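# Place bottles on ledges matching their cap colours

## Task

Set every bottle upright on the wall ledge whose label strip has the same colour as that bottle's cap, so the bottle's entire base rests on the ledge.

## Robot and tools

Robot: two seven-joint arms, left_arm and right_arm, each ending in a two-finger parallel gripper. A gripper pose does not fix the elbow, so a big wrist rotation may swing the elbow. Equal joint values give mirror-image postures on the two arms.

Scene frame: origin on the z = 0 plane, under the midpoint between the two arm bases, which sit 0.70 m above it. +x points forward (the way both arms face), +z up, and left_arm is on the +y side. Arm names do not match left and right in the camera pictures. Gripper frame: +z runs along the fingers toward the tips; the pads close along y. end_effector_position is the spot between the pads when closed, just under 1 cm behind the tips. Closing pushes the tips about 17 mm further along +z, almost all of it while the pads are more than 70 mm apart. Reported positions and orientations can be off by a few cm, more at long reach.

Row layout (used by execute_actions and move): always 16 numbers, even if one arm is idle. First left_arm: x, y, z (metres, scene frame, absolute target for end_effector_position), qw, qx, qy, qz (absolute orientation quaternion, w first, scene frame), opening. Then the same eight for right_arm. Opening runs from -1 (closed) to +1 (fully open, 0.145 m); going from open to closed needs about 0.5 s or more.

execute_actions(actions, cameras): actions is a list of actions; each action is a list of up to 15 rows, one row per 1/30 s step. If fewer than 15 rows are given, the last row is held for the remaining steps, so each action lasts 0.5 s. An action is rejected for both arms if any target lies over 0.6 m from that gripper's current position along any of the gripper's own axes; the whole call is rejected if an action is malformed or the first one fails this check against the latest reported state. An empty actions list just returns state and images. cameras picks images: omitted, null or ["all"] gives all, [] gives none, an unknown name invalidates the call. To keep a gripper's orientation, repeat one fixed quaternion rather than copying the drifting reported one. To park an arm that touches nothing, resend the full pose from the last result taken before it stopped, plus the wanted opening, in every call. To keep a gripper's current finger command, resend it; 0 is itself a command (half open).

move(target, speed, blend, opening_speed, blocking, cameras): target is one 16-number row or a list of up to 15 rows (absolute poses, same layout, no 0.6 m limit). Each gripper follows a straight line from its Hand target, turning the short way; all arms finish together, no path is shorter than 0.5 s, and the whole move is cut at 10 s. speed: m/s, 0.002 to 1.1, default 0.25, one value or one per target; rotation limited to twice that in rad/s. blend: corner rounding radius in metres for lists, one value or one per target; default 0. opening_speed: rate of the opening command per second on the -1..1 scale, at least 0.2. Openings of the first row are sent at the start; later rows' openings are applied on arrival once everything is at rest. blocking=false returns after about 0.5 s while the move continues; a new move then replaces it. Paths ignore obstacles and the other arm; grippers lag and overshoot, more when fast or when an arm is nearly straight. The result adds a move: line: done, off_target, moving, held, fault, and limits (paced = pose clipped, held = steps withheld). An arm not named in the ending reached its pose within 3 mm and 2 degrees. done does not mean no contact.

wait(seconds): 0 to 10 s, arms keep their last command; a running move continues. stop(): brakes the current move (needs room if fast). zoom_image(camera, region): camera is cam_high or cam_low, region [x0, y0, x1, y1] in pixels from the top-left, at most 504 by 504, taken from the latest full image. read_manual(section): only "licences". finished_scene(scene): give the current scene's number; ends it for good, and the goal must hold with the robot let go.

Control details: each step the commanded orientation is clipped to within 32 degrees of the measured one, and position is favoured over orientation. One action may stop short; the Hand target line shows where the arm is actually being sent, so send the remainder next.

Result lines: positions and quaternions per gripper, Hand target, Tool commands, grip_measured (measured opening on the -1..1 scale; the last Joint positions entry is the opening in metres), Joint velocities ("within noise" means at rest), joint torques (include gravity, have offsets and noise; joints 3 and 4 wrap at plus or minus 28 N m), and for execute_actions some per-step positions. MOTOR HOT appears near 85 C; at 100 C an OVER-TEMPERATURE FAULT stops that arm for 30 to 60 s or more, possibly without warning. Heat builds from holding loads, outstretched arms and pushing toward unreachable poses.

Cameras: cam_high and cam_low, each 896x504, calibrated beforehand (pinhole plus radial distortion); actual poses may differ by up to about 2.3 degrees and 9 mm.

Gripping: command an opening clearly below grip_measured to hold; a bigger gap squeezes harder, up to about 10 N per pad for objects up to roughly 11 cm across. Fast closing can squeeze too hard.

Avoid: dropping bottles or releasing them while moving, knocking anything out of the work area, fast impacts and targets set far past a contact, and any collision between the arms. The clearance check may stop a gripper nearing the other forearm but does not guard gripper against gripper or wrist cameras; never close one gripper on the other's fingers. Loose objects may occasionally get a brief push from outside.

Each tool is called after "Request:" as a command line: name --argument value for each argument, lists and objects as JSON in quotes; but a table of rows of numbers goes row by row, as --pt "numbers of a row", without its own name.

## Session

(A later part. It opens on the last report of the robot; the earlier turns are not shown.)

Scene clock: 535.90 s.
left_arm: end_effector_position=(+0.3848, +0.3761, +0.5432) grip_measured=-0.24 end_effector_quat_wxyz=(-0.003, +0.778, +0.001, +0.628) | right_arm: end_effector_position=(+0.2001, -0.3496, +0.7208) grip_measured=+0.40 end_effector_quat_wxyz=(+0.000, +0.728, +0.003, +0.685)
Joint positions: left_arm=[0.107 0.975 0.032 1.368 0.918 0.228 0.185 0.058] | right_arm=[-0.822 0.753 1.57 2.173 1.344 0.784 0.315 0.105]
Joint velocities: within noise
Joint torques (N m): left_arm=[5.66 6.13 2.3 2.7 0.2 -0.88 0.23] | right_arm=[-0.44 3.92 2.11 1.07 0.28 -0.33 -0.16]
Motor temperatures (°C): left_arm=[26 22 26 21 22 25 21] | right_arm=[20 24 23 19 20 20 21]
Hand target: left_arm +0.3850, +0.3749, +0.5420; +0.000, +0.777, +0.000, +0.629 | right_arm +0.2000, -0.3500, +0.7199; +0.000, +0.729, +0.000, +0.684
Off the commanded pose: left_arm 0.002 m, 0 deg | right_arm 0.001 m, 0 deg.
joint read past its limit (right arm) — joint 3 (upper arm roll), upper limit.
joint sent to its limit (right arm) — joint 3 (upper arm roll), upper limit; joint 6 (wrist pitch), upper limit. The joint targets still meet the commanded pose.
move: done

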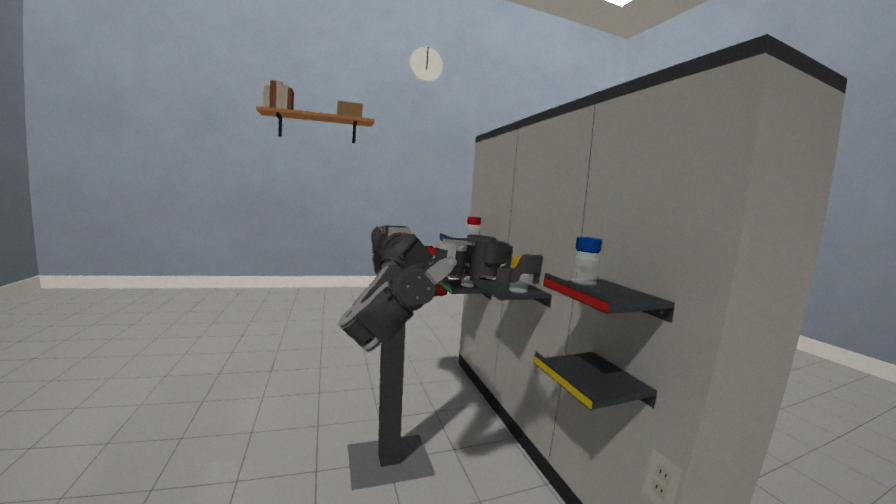

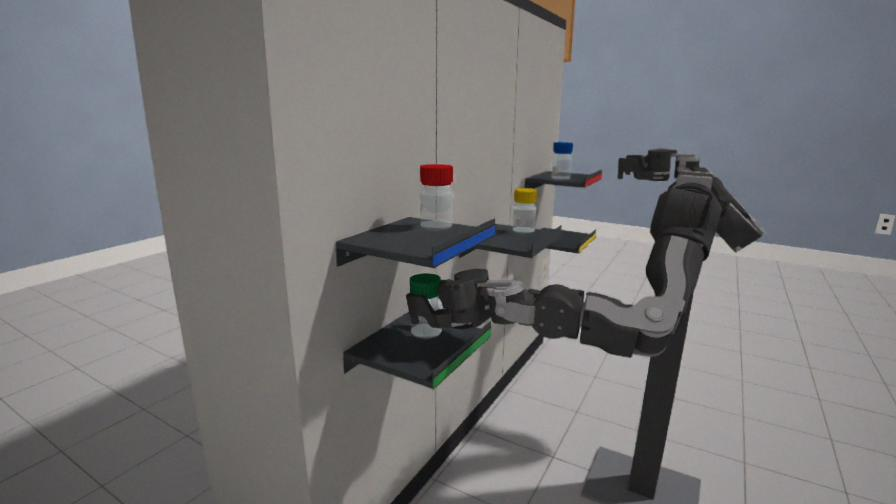

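Lower further and release.

Request:
move --pt "0.385 0.375 0.532 0 0.777 0 0.629 -0.6 0.2 -0.35 0.72 0 0.73 0 0.684 0.4" --speed 0.04 --cameras '[]'

Request:
move --pt "0.385 0.375 0.526 0 0.777 0 0.629 -0.6 0.2 -0.35 0.72 0 0.73 0 0.684 0.4" --speed 0.04 --cameras '["cam_low"]'

Request:
zoom_image --camera "cam_low" --region '[330, 230, 530, 390]'

Scene clock: 543.77 s.
left_arm: end_effector_position=(+0.3863, +0.3763, +0.5419) grip_measured=-0.24 end_effector_quat_wxyz=(-0.002, +0.766, -0.001, +0.642) | right_arm: end_effector_position=(+0.2001, -0.3496, +0.7208) grip_measured=+0.40 end_effector_quat_wxyz=(+0.000, +0.728, +0.003, +0.685)
Joint positions: left_arm=[0.11 0.973 0.005 1.345 0.925 0.158 0.189 0.058] | right_arm=[-0.822 0.753 1.57 2.173 1.344 0.784 0.315 0.105]
Joint velocities: within noise
Joint torques (N m): left_arm=[4.73 6.26 0.75 2.09 0.19 -0.09 0.11] | right_arm=[-0.33 3.92 2.21 0.99 0.32 -0.36 -0.16]
Motor temperatures (°C): left_arm=[26 23 25 21 22 25 21] | right_arm=[20 24 23 19 20 20 21]
Hand target: left_arm +0.3848, +0.3751, +0.5321; +0.000, +0.777, +0.000, +0.629 | right_arm +0.2000, -0.3500, +0.7199; +0.000, +0.729, +0.000, +0.684
Off the commanded pose: left_arm 0.010 m, 2 deg | right_arm 0.001 m, 0 deg.
joint read past its limit (right arm) — joint 3 (upper arm roll), upper limit.
joint sent to its limit (right arm) — joint 3 (upper arm roll), upper limit; joint 6 (wrist pitch), upper limit. The joint targets still meet the commanded pose.
move: off_target (left_arm)
No camera images: "cameras" was empty.

Scene clock: 544.70 s.
left_arm: end_effector_position=(+0.3873, +0.3764, +0.5413) grip_measured=-0.24 end_effector_quat_wxyz=(-0.002, +0.760, -0.002, +0.649) | right_arm: end_effector_position=(+0.2001, -0.3496, +0.7208) grip_measured=+0.40 end_effector_quat_wxyz=(+0.000, +0.728, +0.003, +0.685)
Joint positions: left_arm=[0.115 0.992 -0.037 1.331 0.956 0.107 0.18 0.058] | right_arm=[-0.822 0.753 1.57 2.173 1.344 0.784 0.315 0.105]
Joint velocities: within noise
Joint torques (N m): left_arm=[3.81 5.71 0.28 1.61 0.08 0.25 0.06] | right_arm=[-0.38 3.92 2.19 1.07 0.33 -0.36 -0.18]
Motor temperatures (°C): left_arm=[26 23 25 21 22 25 21] | right_arm=[20 24 23 19 20 20 21]
Hand target: left_arm +0.3846, +0.3749, +0.5262; +0.000, +0.777, +0.000, +0.629 | right_arm +0.2000, -0.3500, +0.7199; +0.000, +0.729, +0.000, +0.684
Off the commanded pose: left_arm 0.015 m, 3 deg | right_arm 0.001 m, 0 deg.
joint read past its limit (right arm) — joint 3 (upper arm roll), upper limit.
joint sent to its limit (right arm) — joint 3 (upper arm roll), upper limit; joint 6 (wrist pitch), upper limit. The joint targets still meet the commanded pose.
move: off_target (left_arm)
Images, in order (width x height): cam_low 896x504.

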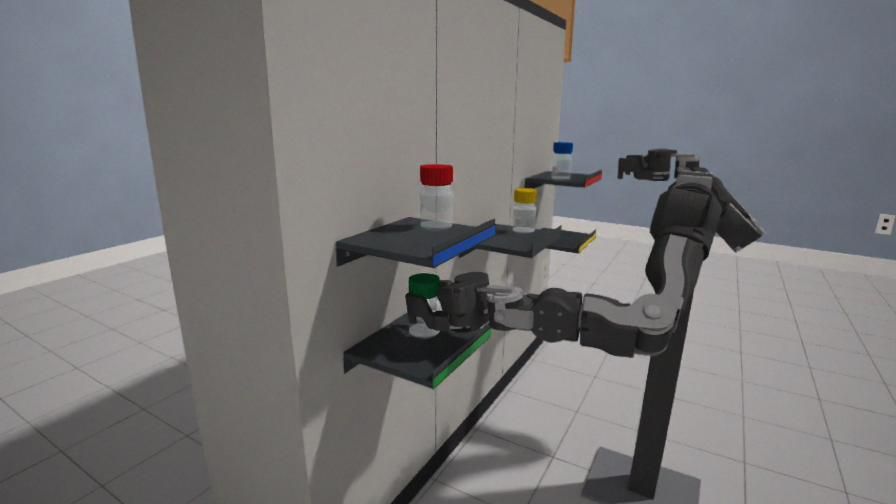

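Scaled by 2.520 from the camera's 896x504 image, which has a finer 1280x720 frame.

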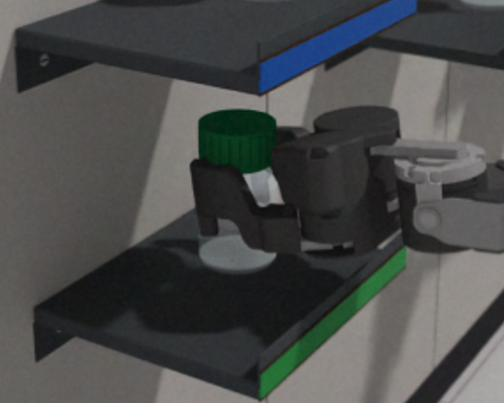

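Request:
move --pt "0.386 0.375 0.540 0 0.777 0 0.629 0.3 0.2 -0.35 0.72 0 0.73 0 0.684 0.4" --pt "0.25 0.36 0.56 0 0.777 0 0.629 0.3 0.2 -0.35 0.72 0 0.73 0 0.684 0.4" --pt "0.2 0.33 0.66 0 0.777 0 0.629 0.3 0.24 -0.22 0.70 0 0.777 0 0.629 0.15" --pt "0.2 0.33 0.68 0 0.777 0 0.629 0.3 0.30 -0.066 0.66 -0.0439 0.7751 0.0542 0.6275 0.15" --opening_speed 0.8 --speed '[0.1,0.15,0.15,0.15]'

Request:
zoom_image --camera "cam_low" --region '[400, 160, 600, 280]'

Request:
zoom_image --camera "cam_high" --region '[440, 200, 600, 320]'

Scene clock: 562.60 s.
left_arm: end_effector_position=(+0.1999, +0.3288, +0.6799) grip_measured=+0.30 end_effector_quat_wxyz=(+0.002, +0.777, -0.002, +0.630) | right_arm: end_effector_position=(+0.2998, -0.0652, +0.6600) grip_measured=+0.15 end_effector_quat_wxyz=(-0.047, +0.775, +0.055, +0.628)
Joint positions: left_arm=[-1.17 0.693 1.57 2.282 1.456 0.598 0.207 0.098] | right_arm=[0.732 0.444 -0.77 2.409 1.499 0.754 -1.562 0.087]
Joint velocities: within noise
Joint torques (N m): left_arm=[-1.36 2.78 2.7 0.32 0.27 -0.52 -0.05] | right_arm=[4.31 0.22 2.17 1.43 -0.32 0.18 -0.18]
Motor temperatures (°C): left_arm=[25 23 25 21 22 25 21] | right_arm=[20 24 23 19 20 20 21]
Hand target: left_arm +0.2000, +0.3299, +0.6800; +0.000, +0.777, +0.000, +0.629 | right_arm +0.3000, -0.0660, +0.6600; -0.044, +0.775, +0.054, +0.628
Off the commanded pose: left_arm 0.001 m, 0 deg | right_arm 0.001 m, 0 deg.
joint sent to its limit (right arm) — joint 7 (wrist yaw), lower limit. The joint targets still meet the commanded pose.
move: done; target 3's new opening was sent with right_arm's hand 0.002 m and 19 deg from that target

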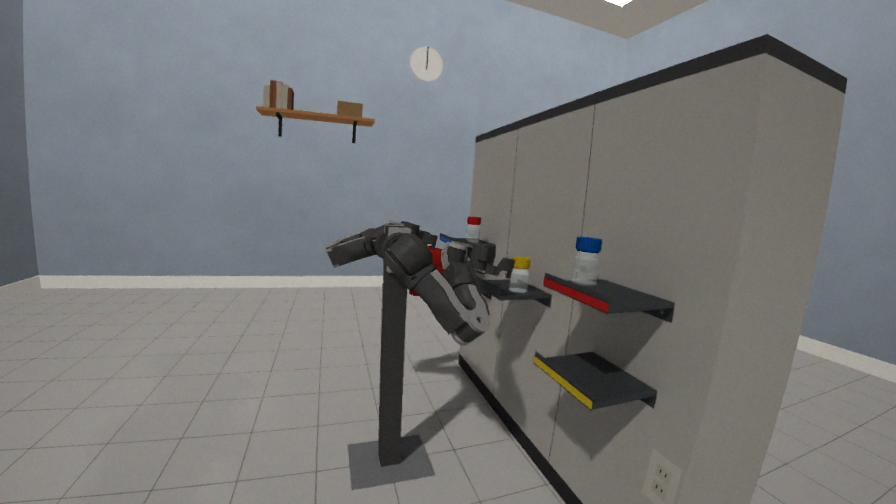

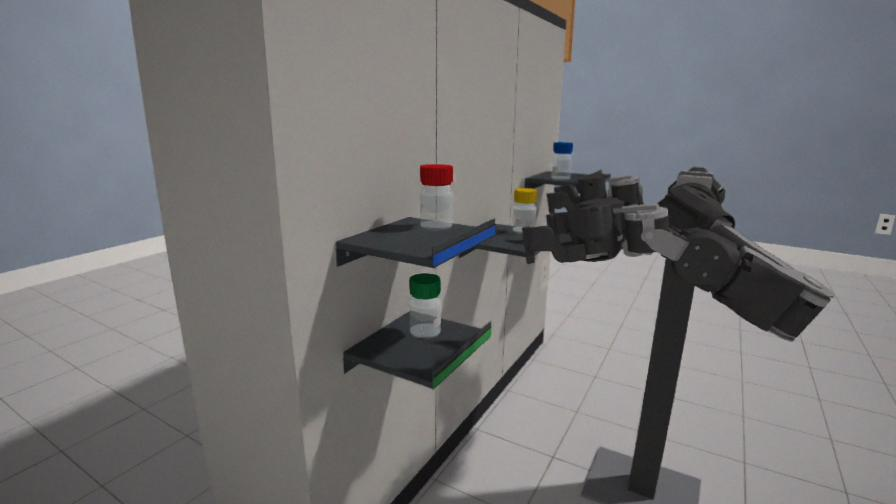

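Scaled by 2.520 from the camera's 896x504 image, which has a finer 1280x720 frame.

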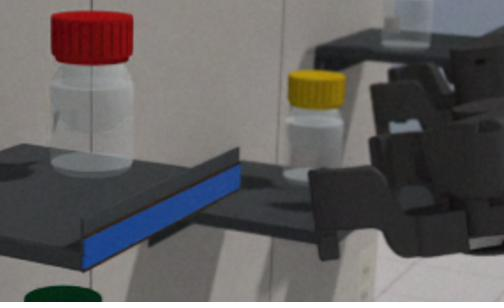

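Scaled by 3.150 from the camera's 896x504 image, which has a finer 1280x720 frame.

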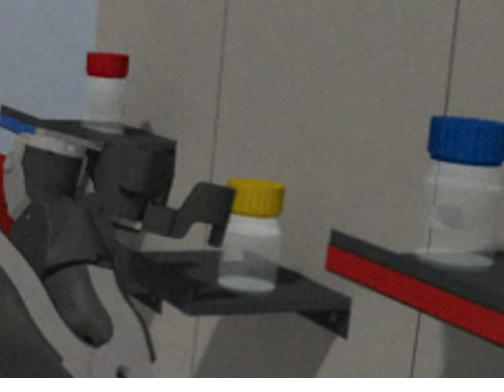

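Request:
move --pt "0.2 0.33 0.68 0 0.777 0 0.629 0.3 0.30 -0.062 0.635 -0.0439 0.7751 0.0542 0.6275 0.25" --pt "0.2 0.33 0.68 0 0.777 0 0.629 0.3 0.385 -0.06 0.632 -0.0439 0.7751 0.0542 0.6275 0.25" --speed 0.12

Request:
zoom_image --camera "cam_low" --region '[400, 160, 600, 280]'

Request:
zoom_image --camera "cam_high" --region '[440, 200, 600, 320]'

Scene clock: 581.40 s.
left_arm: end_effector_position=(+0.1999, +0.3288, +0.6799) grip_measured=+0.30 end_effector_quat_wxyz=(+0.002, +0.777, -0.002, +0.630) | right_arm: end_effector_position=(+0.3857, -0.0620, +0.6325) grip_measured=+0.25 end_effector_quat_wxyz=(-0.041, +0.776, +0.052, +0.628)
Joint positions: left_arm=[-1.17 0.693 1.57 2.282 1.456 0.598 0.207 0.098] | right_arm=[0.836 0.479 -0.855 1.975 1.252 0.594 -1.1 0.094]
Joint velocities: within noise
Joint torques (N m): left_arm=[-1.33 2.78 2.69 0.34 0.28 -0.52 -0.05] | right_arm=[5.5 -0.04 2.44 2.4 -0.4 -0.28 0.18]
Motor temperatures (°C): left_arm=[25 23 25 21 22 25 21] | right_arm=[21 23 23 19 20 20 21]
Hand target: left_arm +0.2000, +0.3299, +0.6800; +0.000, +0.777, +0.000, +0.629 | right_arm +0.3850, -0.0600, +0.6320; -0.044, +0.775, +0.054, +0.628
Off the commanded pose: left_arm 0.001 m, 0 deg | right_arm 0.002 m, 0 deg.
move: done

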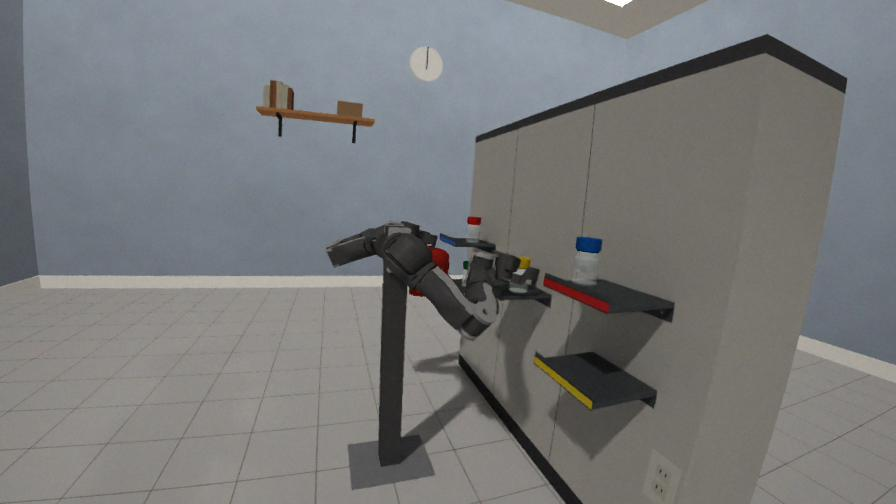

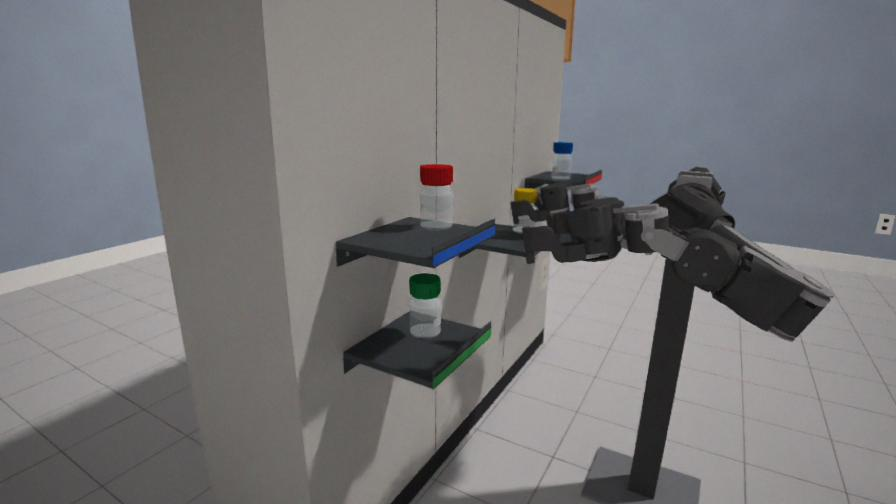

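Scaled by 2.520 from the camera's 896x504 image, which has a finer 1280x720 frame.

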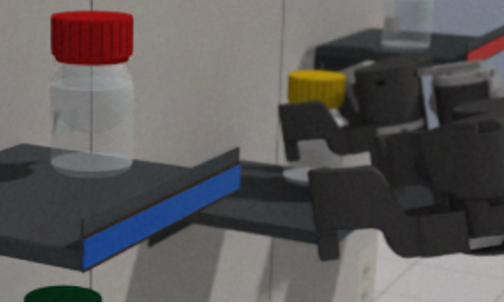

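Scaled by 3.150 from the camera's 896x504 image, which has a finer 1280x720 frame.

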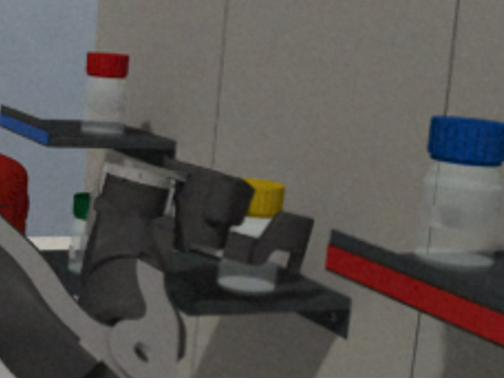

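Request:
move --pt "0.2 0.33 0.68 0 0.777 0 0.629 0.3 0.385 -0.06 0.632 -0.0439 0.7751 0.0542 0.6275 -0.6" --pt "0.2 0.33 0.68 0 0.777 0 0.629 0.3 0.385 -0.06 0.68 -0.0439 0.7751 0.0542 0.6275 -0.6" --pt "0.2 0.33 0.68 0 0.777 0 0.629 0.3 0.27 -0.15 0.68 0 0.777 0 0.629 -0.6" --pt "0.2 0.33 0.68 0 0.777 0 0.629 0.3 0.24 -0.28 0.60 0 0.777 0 0.629 -0.6" --pt "0.2 0.33 0.68 0 0.777 0 0.629 0.3 0.23 -0.39 0.575 0 0.777 0 0.629 -0.6" --opening_speed 1 --speed 0.25 --blend '[0,0,0.03,0.03,0]'

Request:
zoom_image --camera "cam_high" --region '[440, 200, 660, 420]'

Scene clock: 595.03 s.
left_arm: end_effector_position=(+0.1999, +0.3288, +0.6798) grip_measured=+0.30 end_effector_quat_wxyz=(+0.002, +0.777, -0.002, +0.630) | right_arm: end_effector_position=(+0.2296, -0.3900, +0.5712) grip_measured=-0.31 end_effector_quat_wxyz=(-0.001, +0.782, -0.003, +0.624)
Joint positions: left_arm=[-1.17 0.693 1.57 2.282 1.456 0.599 0.207 0.098] | right_arm=[-0.876 0.733 0.991 1.852 0.984 0.278 0.438 0.053]
Joint velocities: within noise
Joint torques (N m): left_arm=[-1.33 2.78 2.69 0.32 0.28 -0.52 -0.05] | right_arm=[0.28 4.6 5.12 2.4 0.39 -0.6 0.2]
Motor temperatures (°C): left_arm=[24 22 25 21 22 25 21] | right_arm=[22 23 23 19 20 20 21]
Hand target: left_arm +0.2000, +0.3299, +0.6800; +0.000, +0.777, +0.000, +0.629 | right_arm +0.2300, -0.3900, +0.5751; +0.000, +0.777, +0.000, +0.629
Off the commanded pose: left_arm 0.001 m, 0 deg | right_arm 0.004 m, 1 deg.
move: off_target (right_arm)

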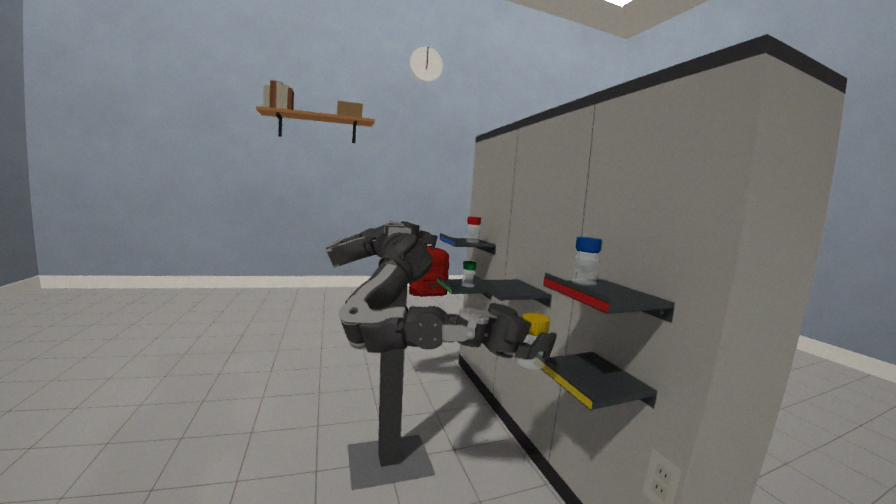

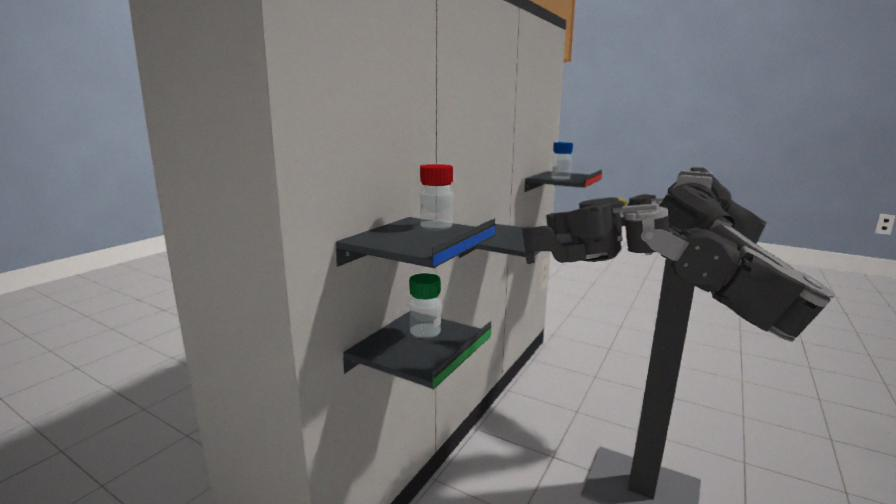

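Scaled by 2.291 from the camera's 896x504 image, which has a finer 1280x720 frame.

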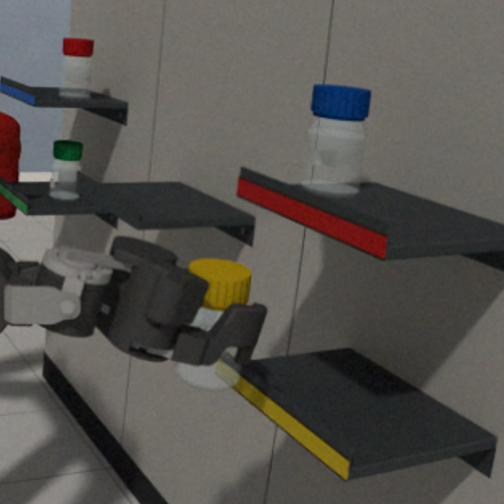

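Request:
move --pt "0.2 0.33 0.68 0 0.777 0 0.629 0.3 0.23 -0.39 0.587 0 0.777 0 0.629 -0.6" --pt "0.2 0.33 0.68 0 0.777 0 0.629 0.3 0.385 -0.39 0.585 0 0.777 0 0.629 -0.6" --pt "0.2 0.33 0.68 0 0.777 0 0.629 0.3 0.385 -0.39 0.545 0 0.777 0 0.629 -0.6" --speed '[0.1,0.2,0.08]'

Request:
zoom_image --camera "cam_high" --region '[500, 280, 680, 420]'

Scene clock: 609.60 s.
left_arm: end_effector_position=(+0.1999, +0.3288, +0.6798) grip_measured=+0.30 end_effector_quat_wxyz=(+0.002, +0.777, -0.002, +0.630) | right_arm: end_effector_position=(+0.3840, -0.3909, +0.5413) grip_measured=-0.31 end_effector_quat_wxyz=(+0.001, +0.782, -0.002, +0.623)
Joint positions: left_arm=[-1.17 0.693 1.57 2.282 1.456 0.599 0.207 0.098] | right_arm=[0.129 1 0.02 1.298 0.93 0.216 0.24 0.053]
Joint velocities: within noise
Joint torques (N m): left_arm=[-1.33 2.78 2.69 0.34 0.28 -0.52 -0.05] | right_arm=[4.65 7.53 4.14 2.67 0.27 -0.75 0.2]
Motor temperatures (°C): left_arm=[24 22 26 21 22 25 21] | right_arm=[21 24 24 20 20 20 21]
Hand target: left_arm +0.2000, +0.3299, +0.6800; +0.000, +0.777, +0.000, +0.629 | right_arm +0.3849, -0.3900, +0.5449; +0.000, +0.777, +0.000, +0.629
Off the commanded pose: left_arm 0.001 m, 0 deg | right_arm 0.004 m, 1 deg.
move: off_target (right_arm)

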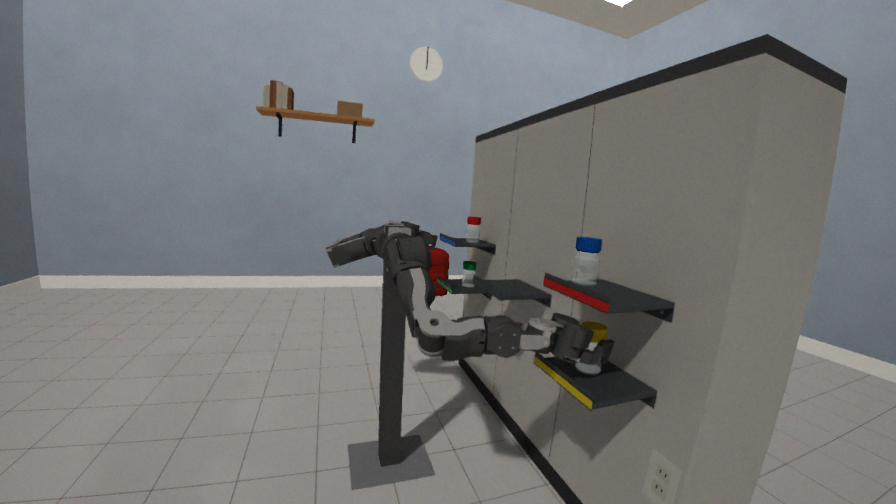

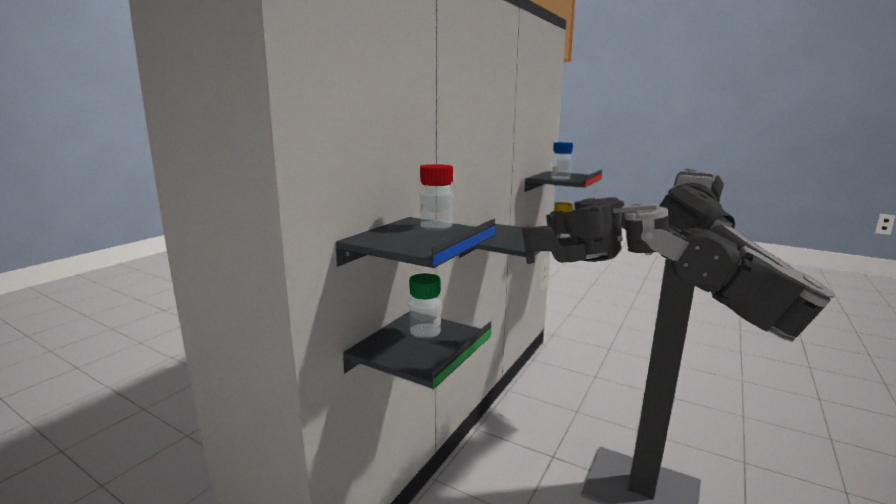

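Scaled by 2.800 from the camera's 896x504 image, which has a finer 1280x720 frame.

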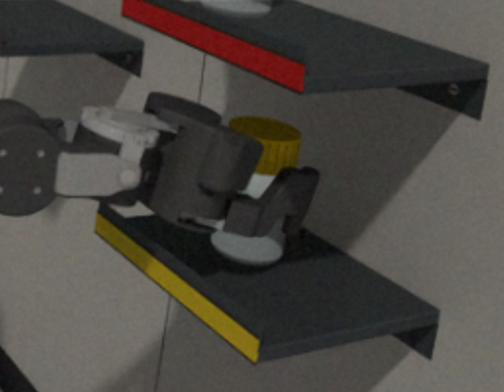

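Request:
move --pt "0.2 0.33 0.68 0 0.777 0 0.629 0.3 0.385 -0.39 0.535 0 0.777 0 0.629 -0.6" --speed 0.04 --cameras '[]'

Request:
move --pt "0.2 0.33 0.68 0 0.777 0 0.629 0.3 0.385 -0.39 0.528 0 0.777 0 0.629 -0.6" --speed 0.04

Request:
zoom_image --camera "cam_high" --region '[500, 280, 680, 420]'

Scene clock: 620.87 s.
left_arm: end_effector_position=(+0.1999, +0.3288, +0.6798) grip_measured=+0.30 end_effector_quat_wxyz=(+0.002, +0.777, -0.002, +0.630) | right_arm: end_effector_position=(+0.3844, -0.3914, +0.5354) grip_measured=-0.31 end_effector_quat_wxyz=(+0.002, +0.778, -0.002, +0.628)
Joint positions: left_arm=[-1.17 0.693 1.57 2.282 1.456 0.599 0.207 0.098] | right_arm=[0.132 0.976 0.02 1.274 0.905 0.185 0.255 0.053]
Joint velocities: within noise
Joint torques (N m): left_arm=[-1.33 2.81 2.69 0.32 0.27 -0.52 -0.05] | right_arm=[4.52 7 2.84 2.24 0.23 -0.55 0.17]
Motor temperatures (°C): left_arm=[24 22 26 21 22 25 21] | right_arm=[22 25 24 20 20 21 21]
Hand target: left_arm +0.2000, +0.3299, +0.6800; +0.000, +0.777, +0.000, +0.629 | right_arm +0.3850, -0.3900, +0.5351; +0.000, +0.777, +0.000, +0.629
Off the commanded pose: left_arm 0.001 m, 0 deg | right_arm 0.002 m, 0 deg.
move: done
No camera images: "cameras" was empty.

Scene clock: 621.63 s.
left_arm: end_effector_position=(+0.1999, +0.3288, +0.6798) grip_measured=+0.30 end_effector_quat_wxyz=(+0.002, +0.777, -0.002, +0.630) | right_arm: end_effector_position=(+0.3857, -0.3915, +0.5350) grip_measured=-0.31 end_effector_quat_wxyz=(+0.003, +0.770, +0.000, +0.638)
Joint positions: left_arm=[-1.17 0.693 1.57 2.282 1.456 0.599 0.207 0.098] | right_arm=[0.137 0.97 0.008 1.257 0.903 0.144 0.262 0.053]
Joint velocities: within noise
Joint torques (N m): left_arm=[-1.33 2.78 2.69 0.34 0.27 -0.52 -0.05] | right_arm=[3.6 6.58 1.51 1.74 0.24 -0.12 0.05]
Motor temperatures (°C): left_arm=[24 22 26 21 22 25 21] | right_arm=[22 25 24 20 20 21 21]
Hand target: left_arm +0.2000, +0.3299, +0.6800; +0.000, +0.777, +0.000, +0.629 | right_arm +0.3849, -0.3900, +0.5279; +0.000, +0.777, +0.000, +0.629
Off the commanded pose: left_arm 0.001 m, 0 deg | right_arm 0.007 m, 1 deg.
move: off_target (right_arm)

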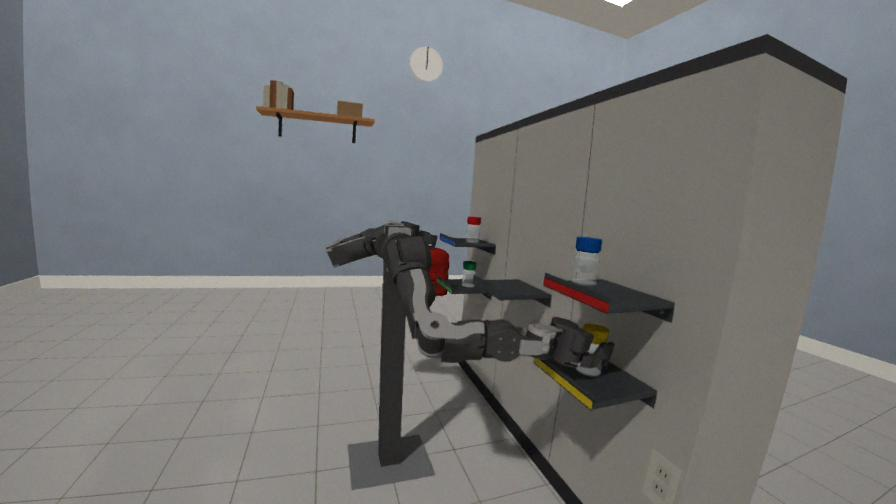

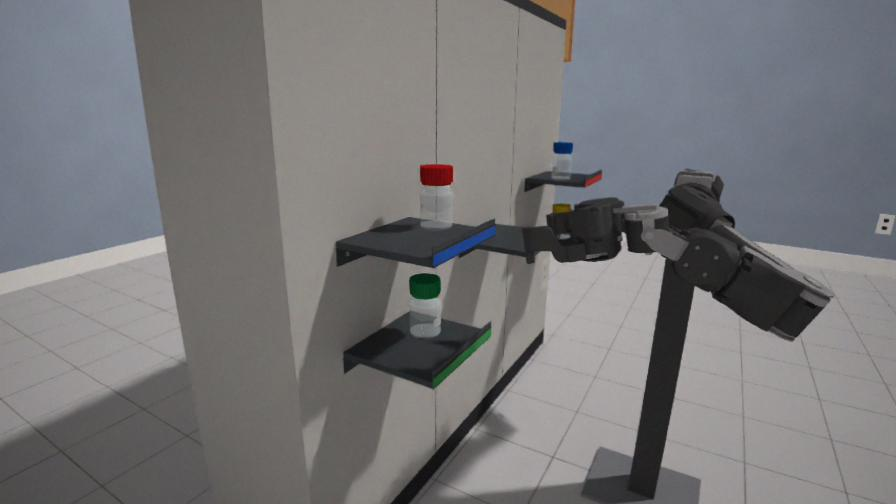

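Scaled by 2.800 from the camera's 896x504 image, which has a finer 1280x720 frame.

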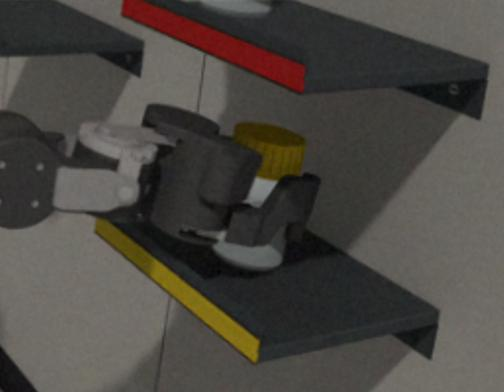

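Request:
move --pt "0.22 0.345 0.728 0 0.777 0 0.629 0.4 0.3855 -0.391 0.535 0 0.777 0 0.629 0.3" --pt "0.22 0.345 0.728 0 0.777 0 0.629 0.4 0.235 -0.38 0.565 0 0.777 0 0.629 0.3" --pt "0.22 0.345 0.728 0 0.777 0 0.629 0.4 0.22 -0.35 0.66 0 0.777 0 0.629 0.4" --pt "0.22 0.345 0.728 0 0.777 0 0.629 0.4 0.23 -0.35 0.728 0 0.777 0 0.629 0.4" --pt "0.388 0.3475 0.73 0 0.777 0 0.629 0.4 0.376 -0.349 0.73 0 0.777 0 0.629 0.4" --speed '[0.1,0.2,0.2,0.2,0.15]' --opening_speed 1

Request:
zoom_image --camera "cam_high" --region '[500, 220, 680, 380]'

Request:
zoom_image --camera "cam_low" --region '[390, 130, 610, 270]'

Scene clock: 643.10 s.
left_arm: end_effector_position=(+0.3883, +0.3461, +0.7295) grip_measured=+0.40 end_effector_quat_wxyz=(-0.004, +0.775, -0.021, +0.631) | right_arm: end_effector_position=(+0.3763, -0.3480, +0.7293) grip_measured=+0.40 end_effector_quat_wxyz=(+0.008, +0.775, +0.031, +0.632)
Joint positions: left_arm=[-1.291 1.677 1.573 1.571 1.585 0.487 -0.082 0.105] | right_arm=[-1.269 1.623 1.563 1.616 1.559 0.499 -0.053 0.105]
Joint velocities: within noise
Joint torques (N m): left_arm=[5.87 1.94 3.73 -0.1 0.13 -0.57 -0.07] | right_arm=[3.65 2.33 5.35 0.18 0.11 -0.33 -0.16]
Motor temperatures (°C): left_arm=[24 22 26 21 21 25 21] | right_arm=[21 25 24 20 20 20 21]
Hand target: left_arm +0.3880, +0.3477, +0.7299; -0.006, +0.776, -0.018, +0.631 | right_arm +0.3760, -0.3491, +0.7300; +0.010, +0.775, +0.028, +0.632
Off the commanded pose: left_arm 0.002 m, 2 deg | right_arm 0.001 m, 4 deg.
joint sent to its limit (left arm) — joint 3 (upper arm roll), upper limit; joint 5 (forearm roll), upper limit. The joint targets still meet the commanded pose.
joint sent to its limit (right arm) — joint 3 (upper arm roll), upper limit; joint 5 (forearm roll), upper limit. The joint targets are off in orientation, not in position.
move: off_target (right_arm)

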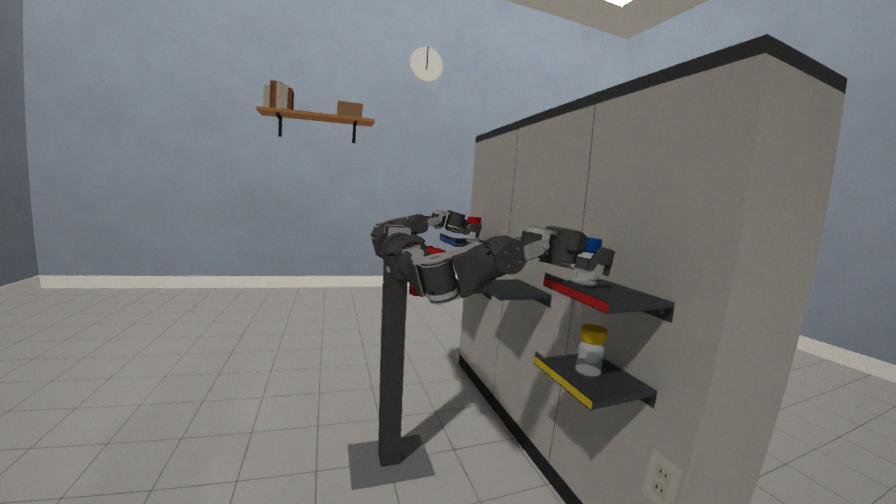

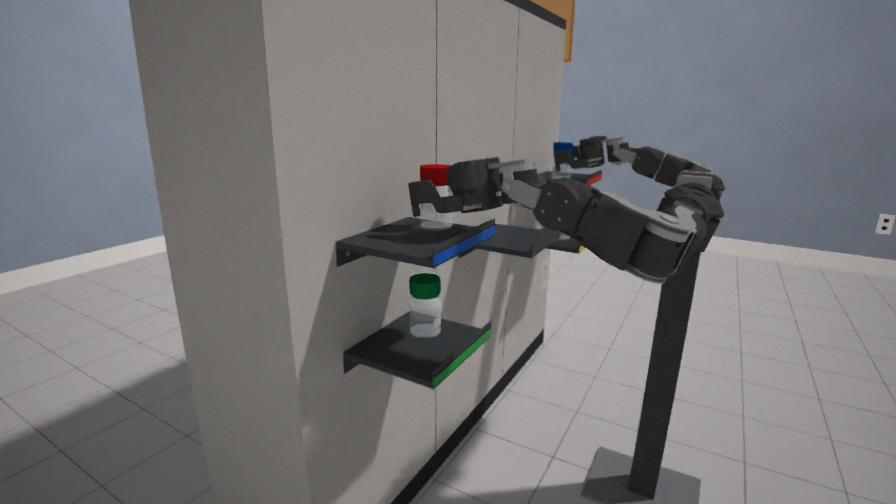

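Scaled by 2.800 from the camera's 896x504 image, which has a finer 1280x720 frame.

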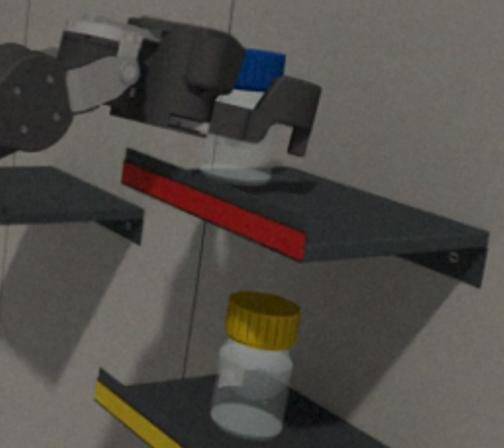

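Scaled by 2.291 from the camera's 896x504 image, which has a finer 1280x720 frame.

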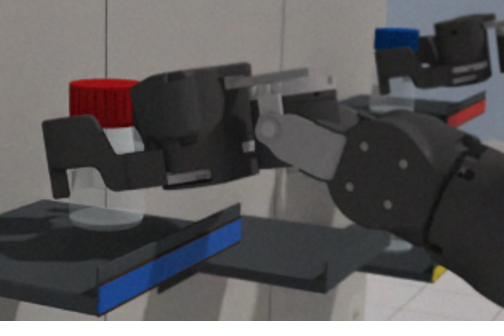

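Request:
move --pt "0.388 0.3475 0.73 0 0.777 0 0.629 -0.6 0.376 -0.349 0.73 0 0.777 0 0.629 -0.6" --pt "0.388 0.3475 0.775 0 0.777 0 0.629 -0.6 0.376 -0.349 0.775 0 0.777 0 0.629 -0.6" --pt "0.26 0.30 0.775 0 0.777 0 0.629 -0.6 0.26 -0.36 0.775 0 0.777 0 0.629 -0.6" --pt "0.27 0.17 0.74 0 0.777 0 0.629 -0.6 0.26 -0.36 0.775 0 0.777 0 0.629 -0.6" --pt "0.31 0.06 0.70 0.0439 0.7751 -0.0542 0.6275 -0.6 0.26 -0.36 0.775 0 0.777 0 0.629 -0.6" --speed '[0.1,0.15,0.25,0.25,0.2]' --blend '[0,0,0.02,0.02,0]' --opening_speed 1

Request:
zoom_image --camera "cam_low" --region '[450, 110, 670, 270]'

Scene clock: 667.47 s.
left_arm: end_effector_position=(+0.3103, +0.0597, +0.6988) grip_measured=-0.23 end_effector_quat_wxyz=(+0.058, +0.750, -0.057, +0.656) | right_arm: end_effector_position=(+0.2605, -0.3608, +0.7734) grip_measured=-0.23 end_effector_quat_wxyz=(+0.001, +0.727, -0.002, +0.687)
Joint positions: left_arm=[0.881 0.398 -0.725 2.356 1.584 0.782 -1.576 0.058] | right_arm=[-0.838 1.17 1.565 1.953 1.551 0.785 0.021 0.058]
Joint velocities: within noise
Joint torques (N m): left_arm=[7.13 -0.17 1.83 1.58 -0.21 -0.03 -0.02] | right_arm=[1.36 5.55 3.67 0.35 0.09 -0.4 0.2]
Motor temperatures (°C): left_arm=[25 22 26 21 21 25 21] | right_arm=[21 24 25 19 20 20 21]
Hand target: left_arm +0.3102, +0.0600, +0.6998; +0.057, +0.749, -0.057, +0.657 | right_arm +0.2603, -0.3600, +0.7746; +0.001, +0.726, +0.001, +0.688
Off the commanded pose: left_arm 0.001 m, 5 deg | right_arm 0.002 m, 9 deg.
joint sent to its limit (left arm) — joint 5 (forearm roll), upper limit; joint 6 (wrist pitch), upper limit; joint 7 (wrist yaw), lower limit. The joint targets are off in orientation, not in position.
joint sent to its limit (right arm) — joint 3 (upper arm roll), upper limit; joint 6 (wrist pitch), upper limit. The joint targets are off in orientation, not in position.
move: off_target (left_arm, right_arm)

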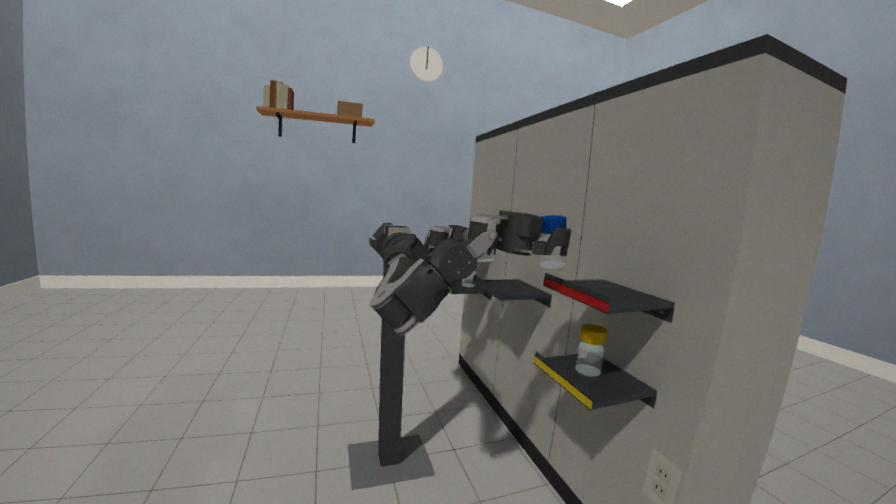

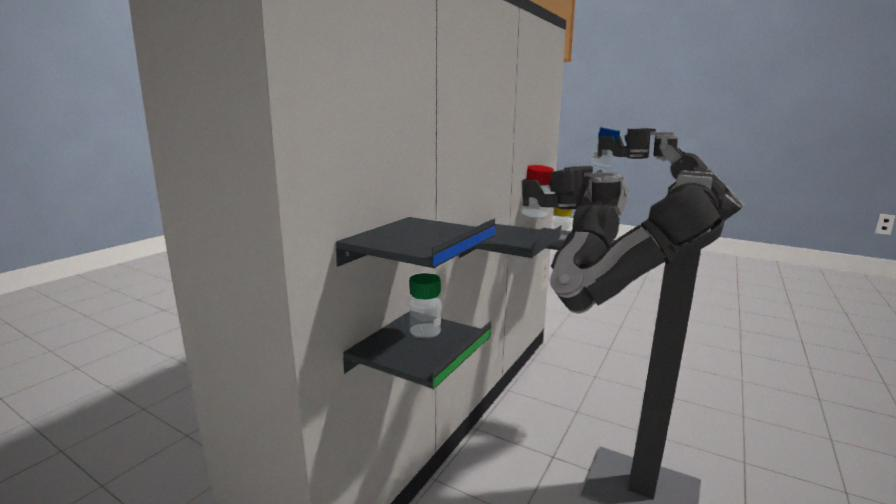

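Scaled by 2.291 from the camera's 896x504 image, which has a finer 1280x720 frame.

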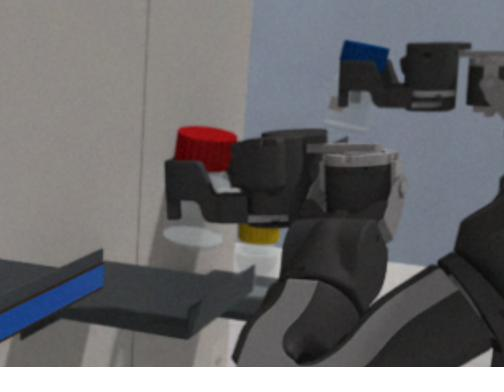

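Request:
move --pt "0.35 -0.03 0.70 0.136 0.7586 -0.1682 0.6141 -0.6 0.26 -0.36 0.775 0 0.777 0 0.629 -0.6" --pt "0.385 -0.06 0.68 0.136 0.7586 -0.1682 0.6141 -0.6 0.26 -0.36 0.775 0 0.777 0 0.629 -0.6" --pt "0.385 -0.06 0.638 0.136 0.7586 -0.1682 0.6141 -0.6 0.26 -0.36 0.775 0 0.777 0 0.629 -0.6" --pt "0.385 -0.06 0.629 0.136 0.7586 -0.1682 0.6141 -0.6 0.26 -0.36 0.775 0 0.777 0 0.629 -0.6" --speed '[0.2,0.15,0.08,0.03]'

Request:
zoom_image --camera "cam_low" --region '[450, 150, 610, 270]'

Request:
zoom_image --camera "cam_high" --region '[440, 200, 600, 320]'

Scene clock: 688.40 s.
left_arm: end_effector_position=(+0.3847, -0.0599, +0.6291) grip_measured=-0.23 end_effector_quat_wxyz=(+0.135, +0.760, -0.169, +0.612) | right_arm: end_effector_position=(+0.2605, -0.3608, +0.7734) grip_measured=-0.23 end_effector_quat_wxyz=(+0.001, +0.727, -0.002, +0.687)
Joint positions: left_arm=[1.007 0.205 -1.079 1.728 1.222 0.53 -0.922 0.058] | right_arm=[-0.838 1.17 1.565 1.953 1.551 0.785 0.021 0.058]
Joint velocities: within noise
Joint torques (N m): left_arm=[8.56 -0.78 2.29 2.44 -0.45 -0.68 0.23] | right_arm=[1.49 5.45 3.64 0.38 0.07 -0.4 0.18]
Motor temperatures (°C): left_arm=[26 22 26 21 22 24 21] | right_arm=[21 24 24 19 20 20 21]
Hand target: left_arm +0.3851, -0.0599, +0.6290; +0.136, +0.759, -0.168, +0.614 | right_arm +0.2603, -0.3600, +0.7746; +0.001, +0.726, +0.001, +0.688
Off the commanded pose: left_arm 0.000 m, 0 deg | right_arm 0.002 m, 9 deg.
joint sent to its limit (right arm) — joint 3 (upper arm roll), upper limit; joint 6 (wrist pitch), upper limit. The joint targets are off in orientation, not in position.
move: off_target (right_arm)

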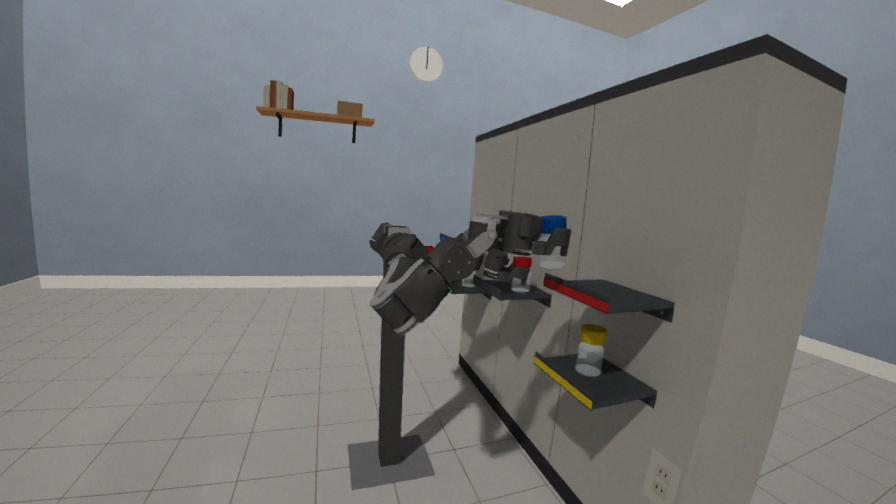

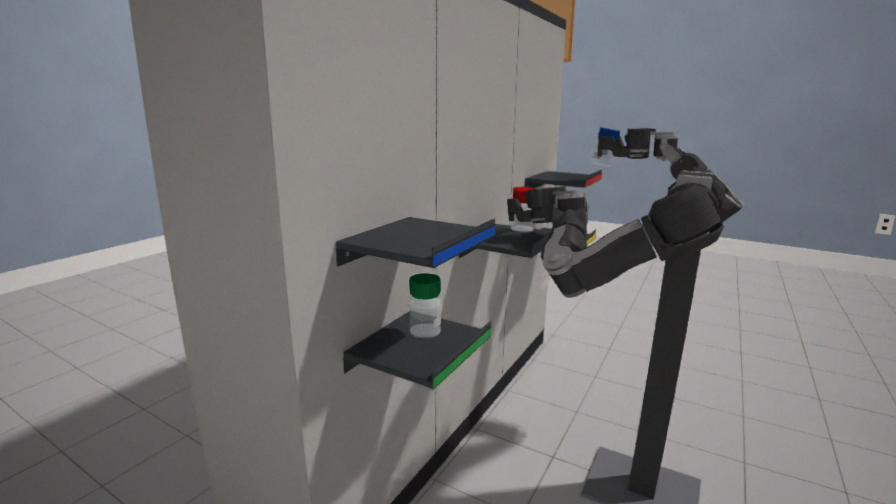

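Scaled by 3.150 from the camera's 896x504 image, which has a finer 1280x720 frame.

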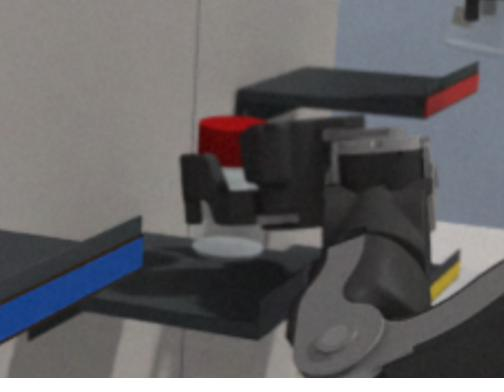

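Scaled by 3.150 from the camera's 896x504 image, which has a finer 1280x720 frame.

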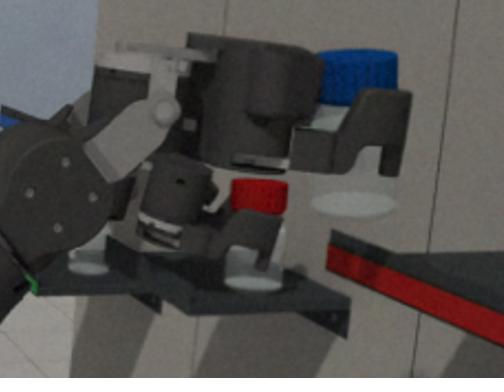

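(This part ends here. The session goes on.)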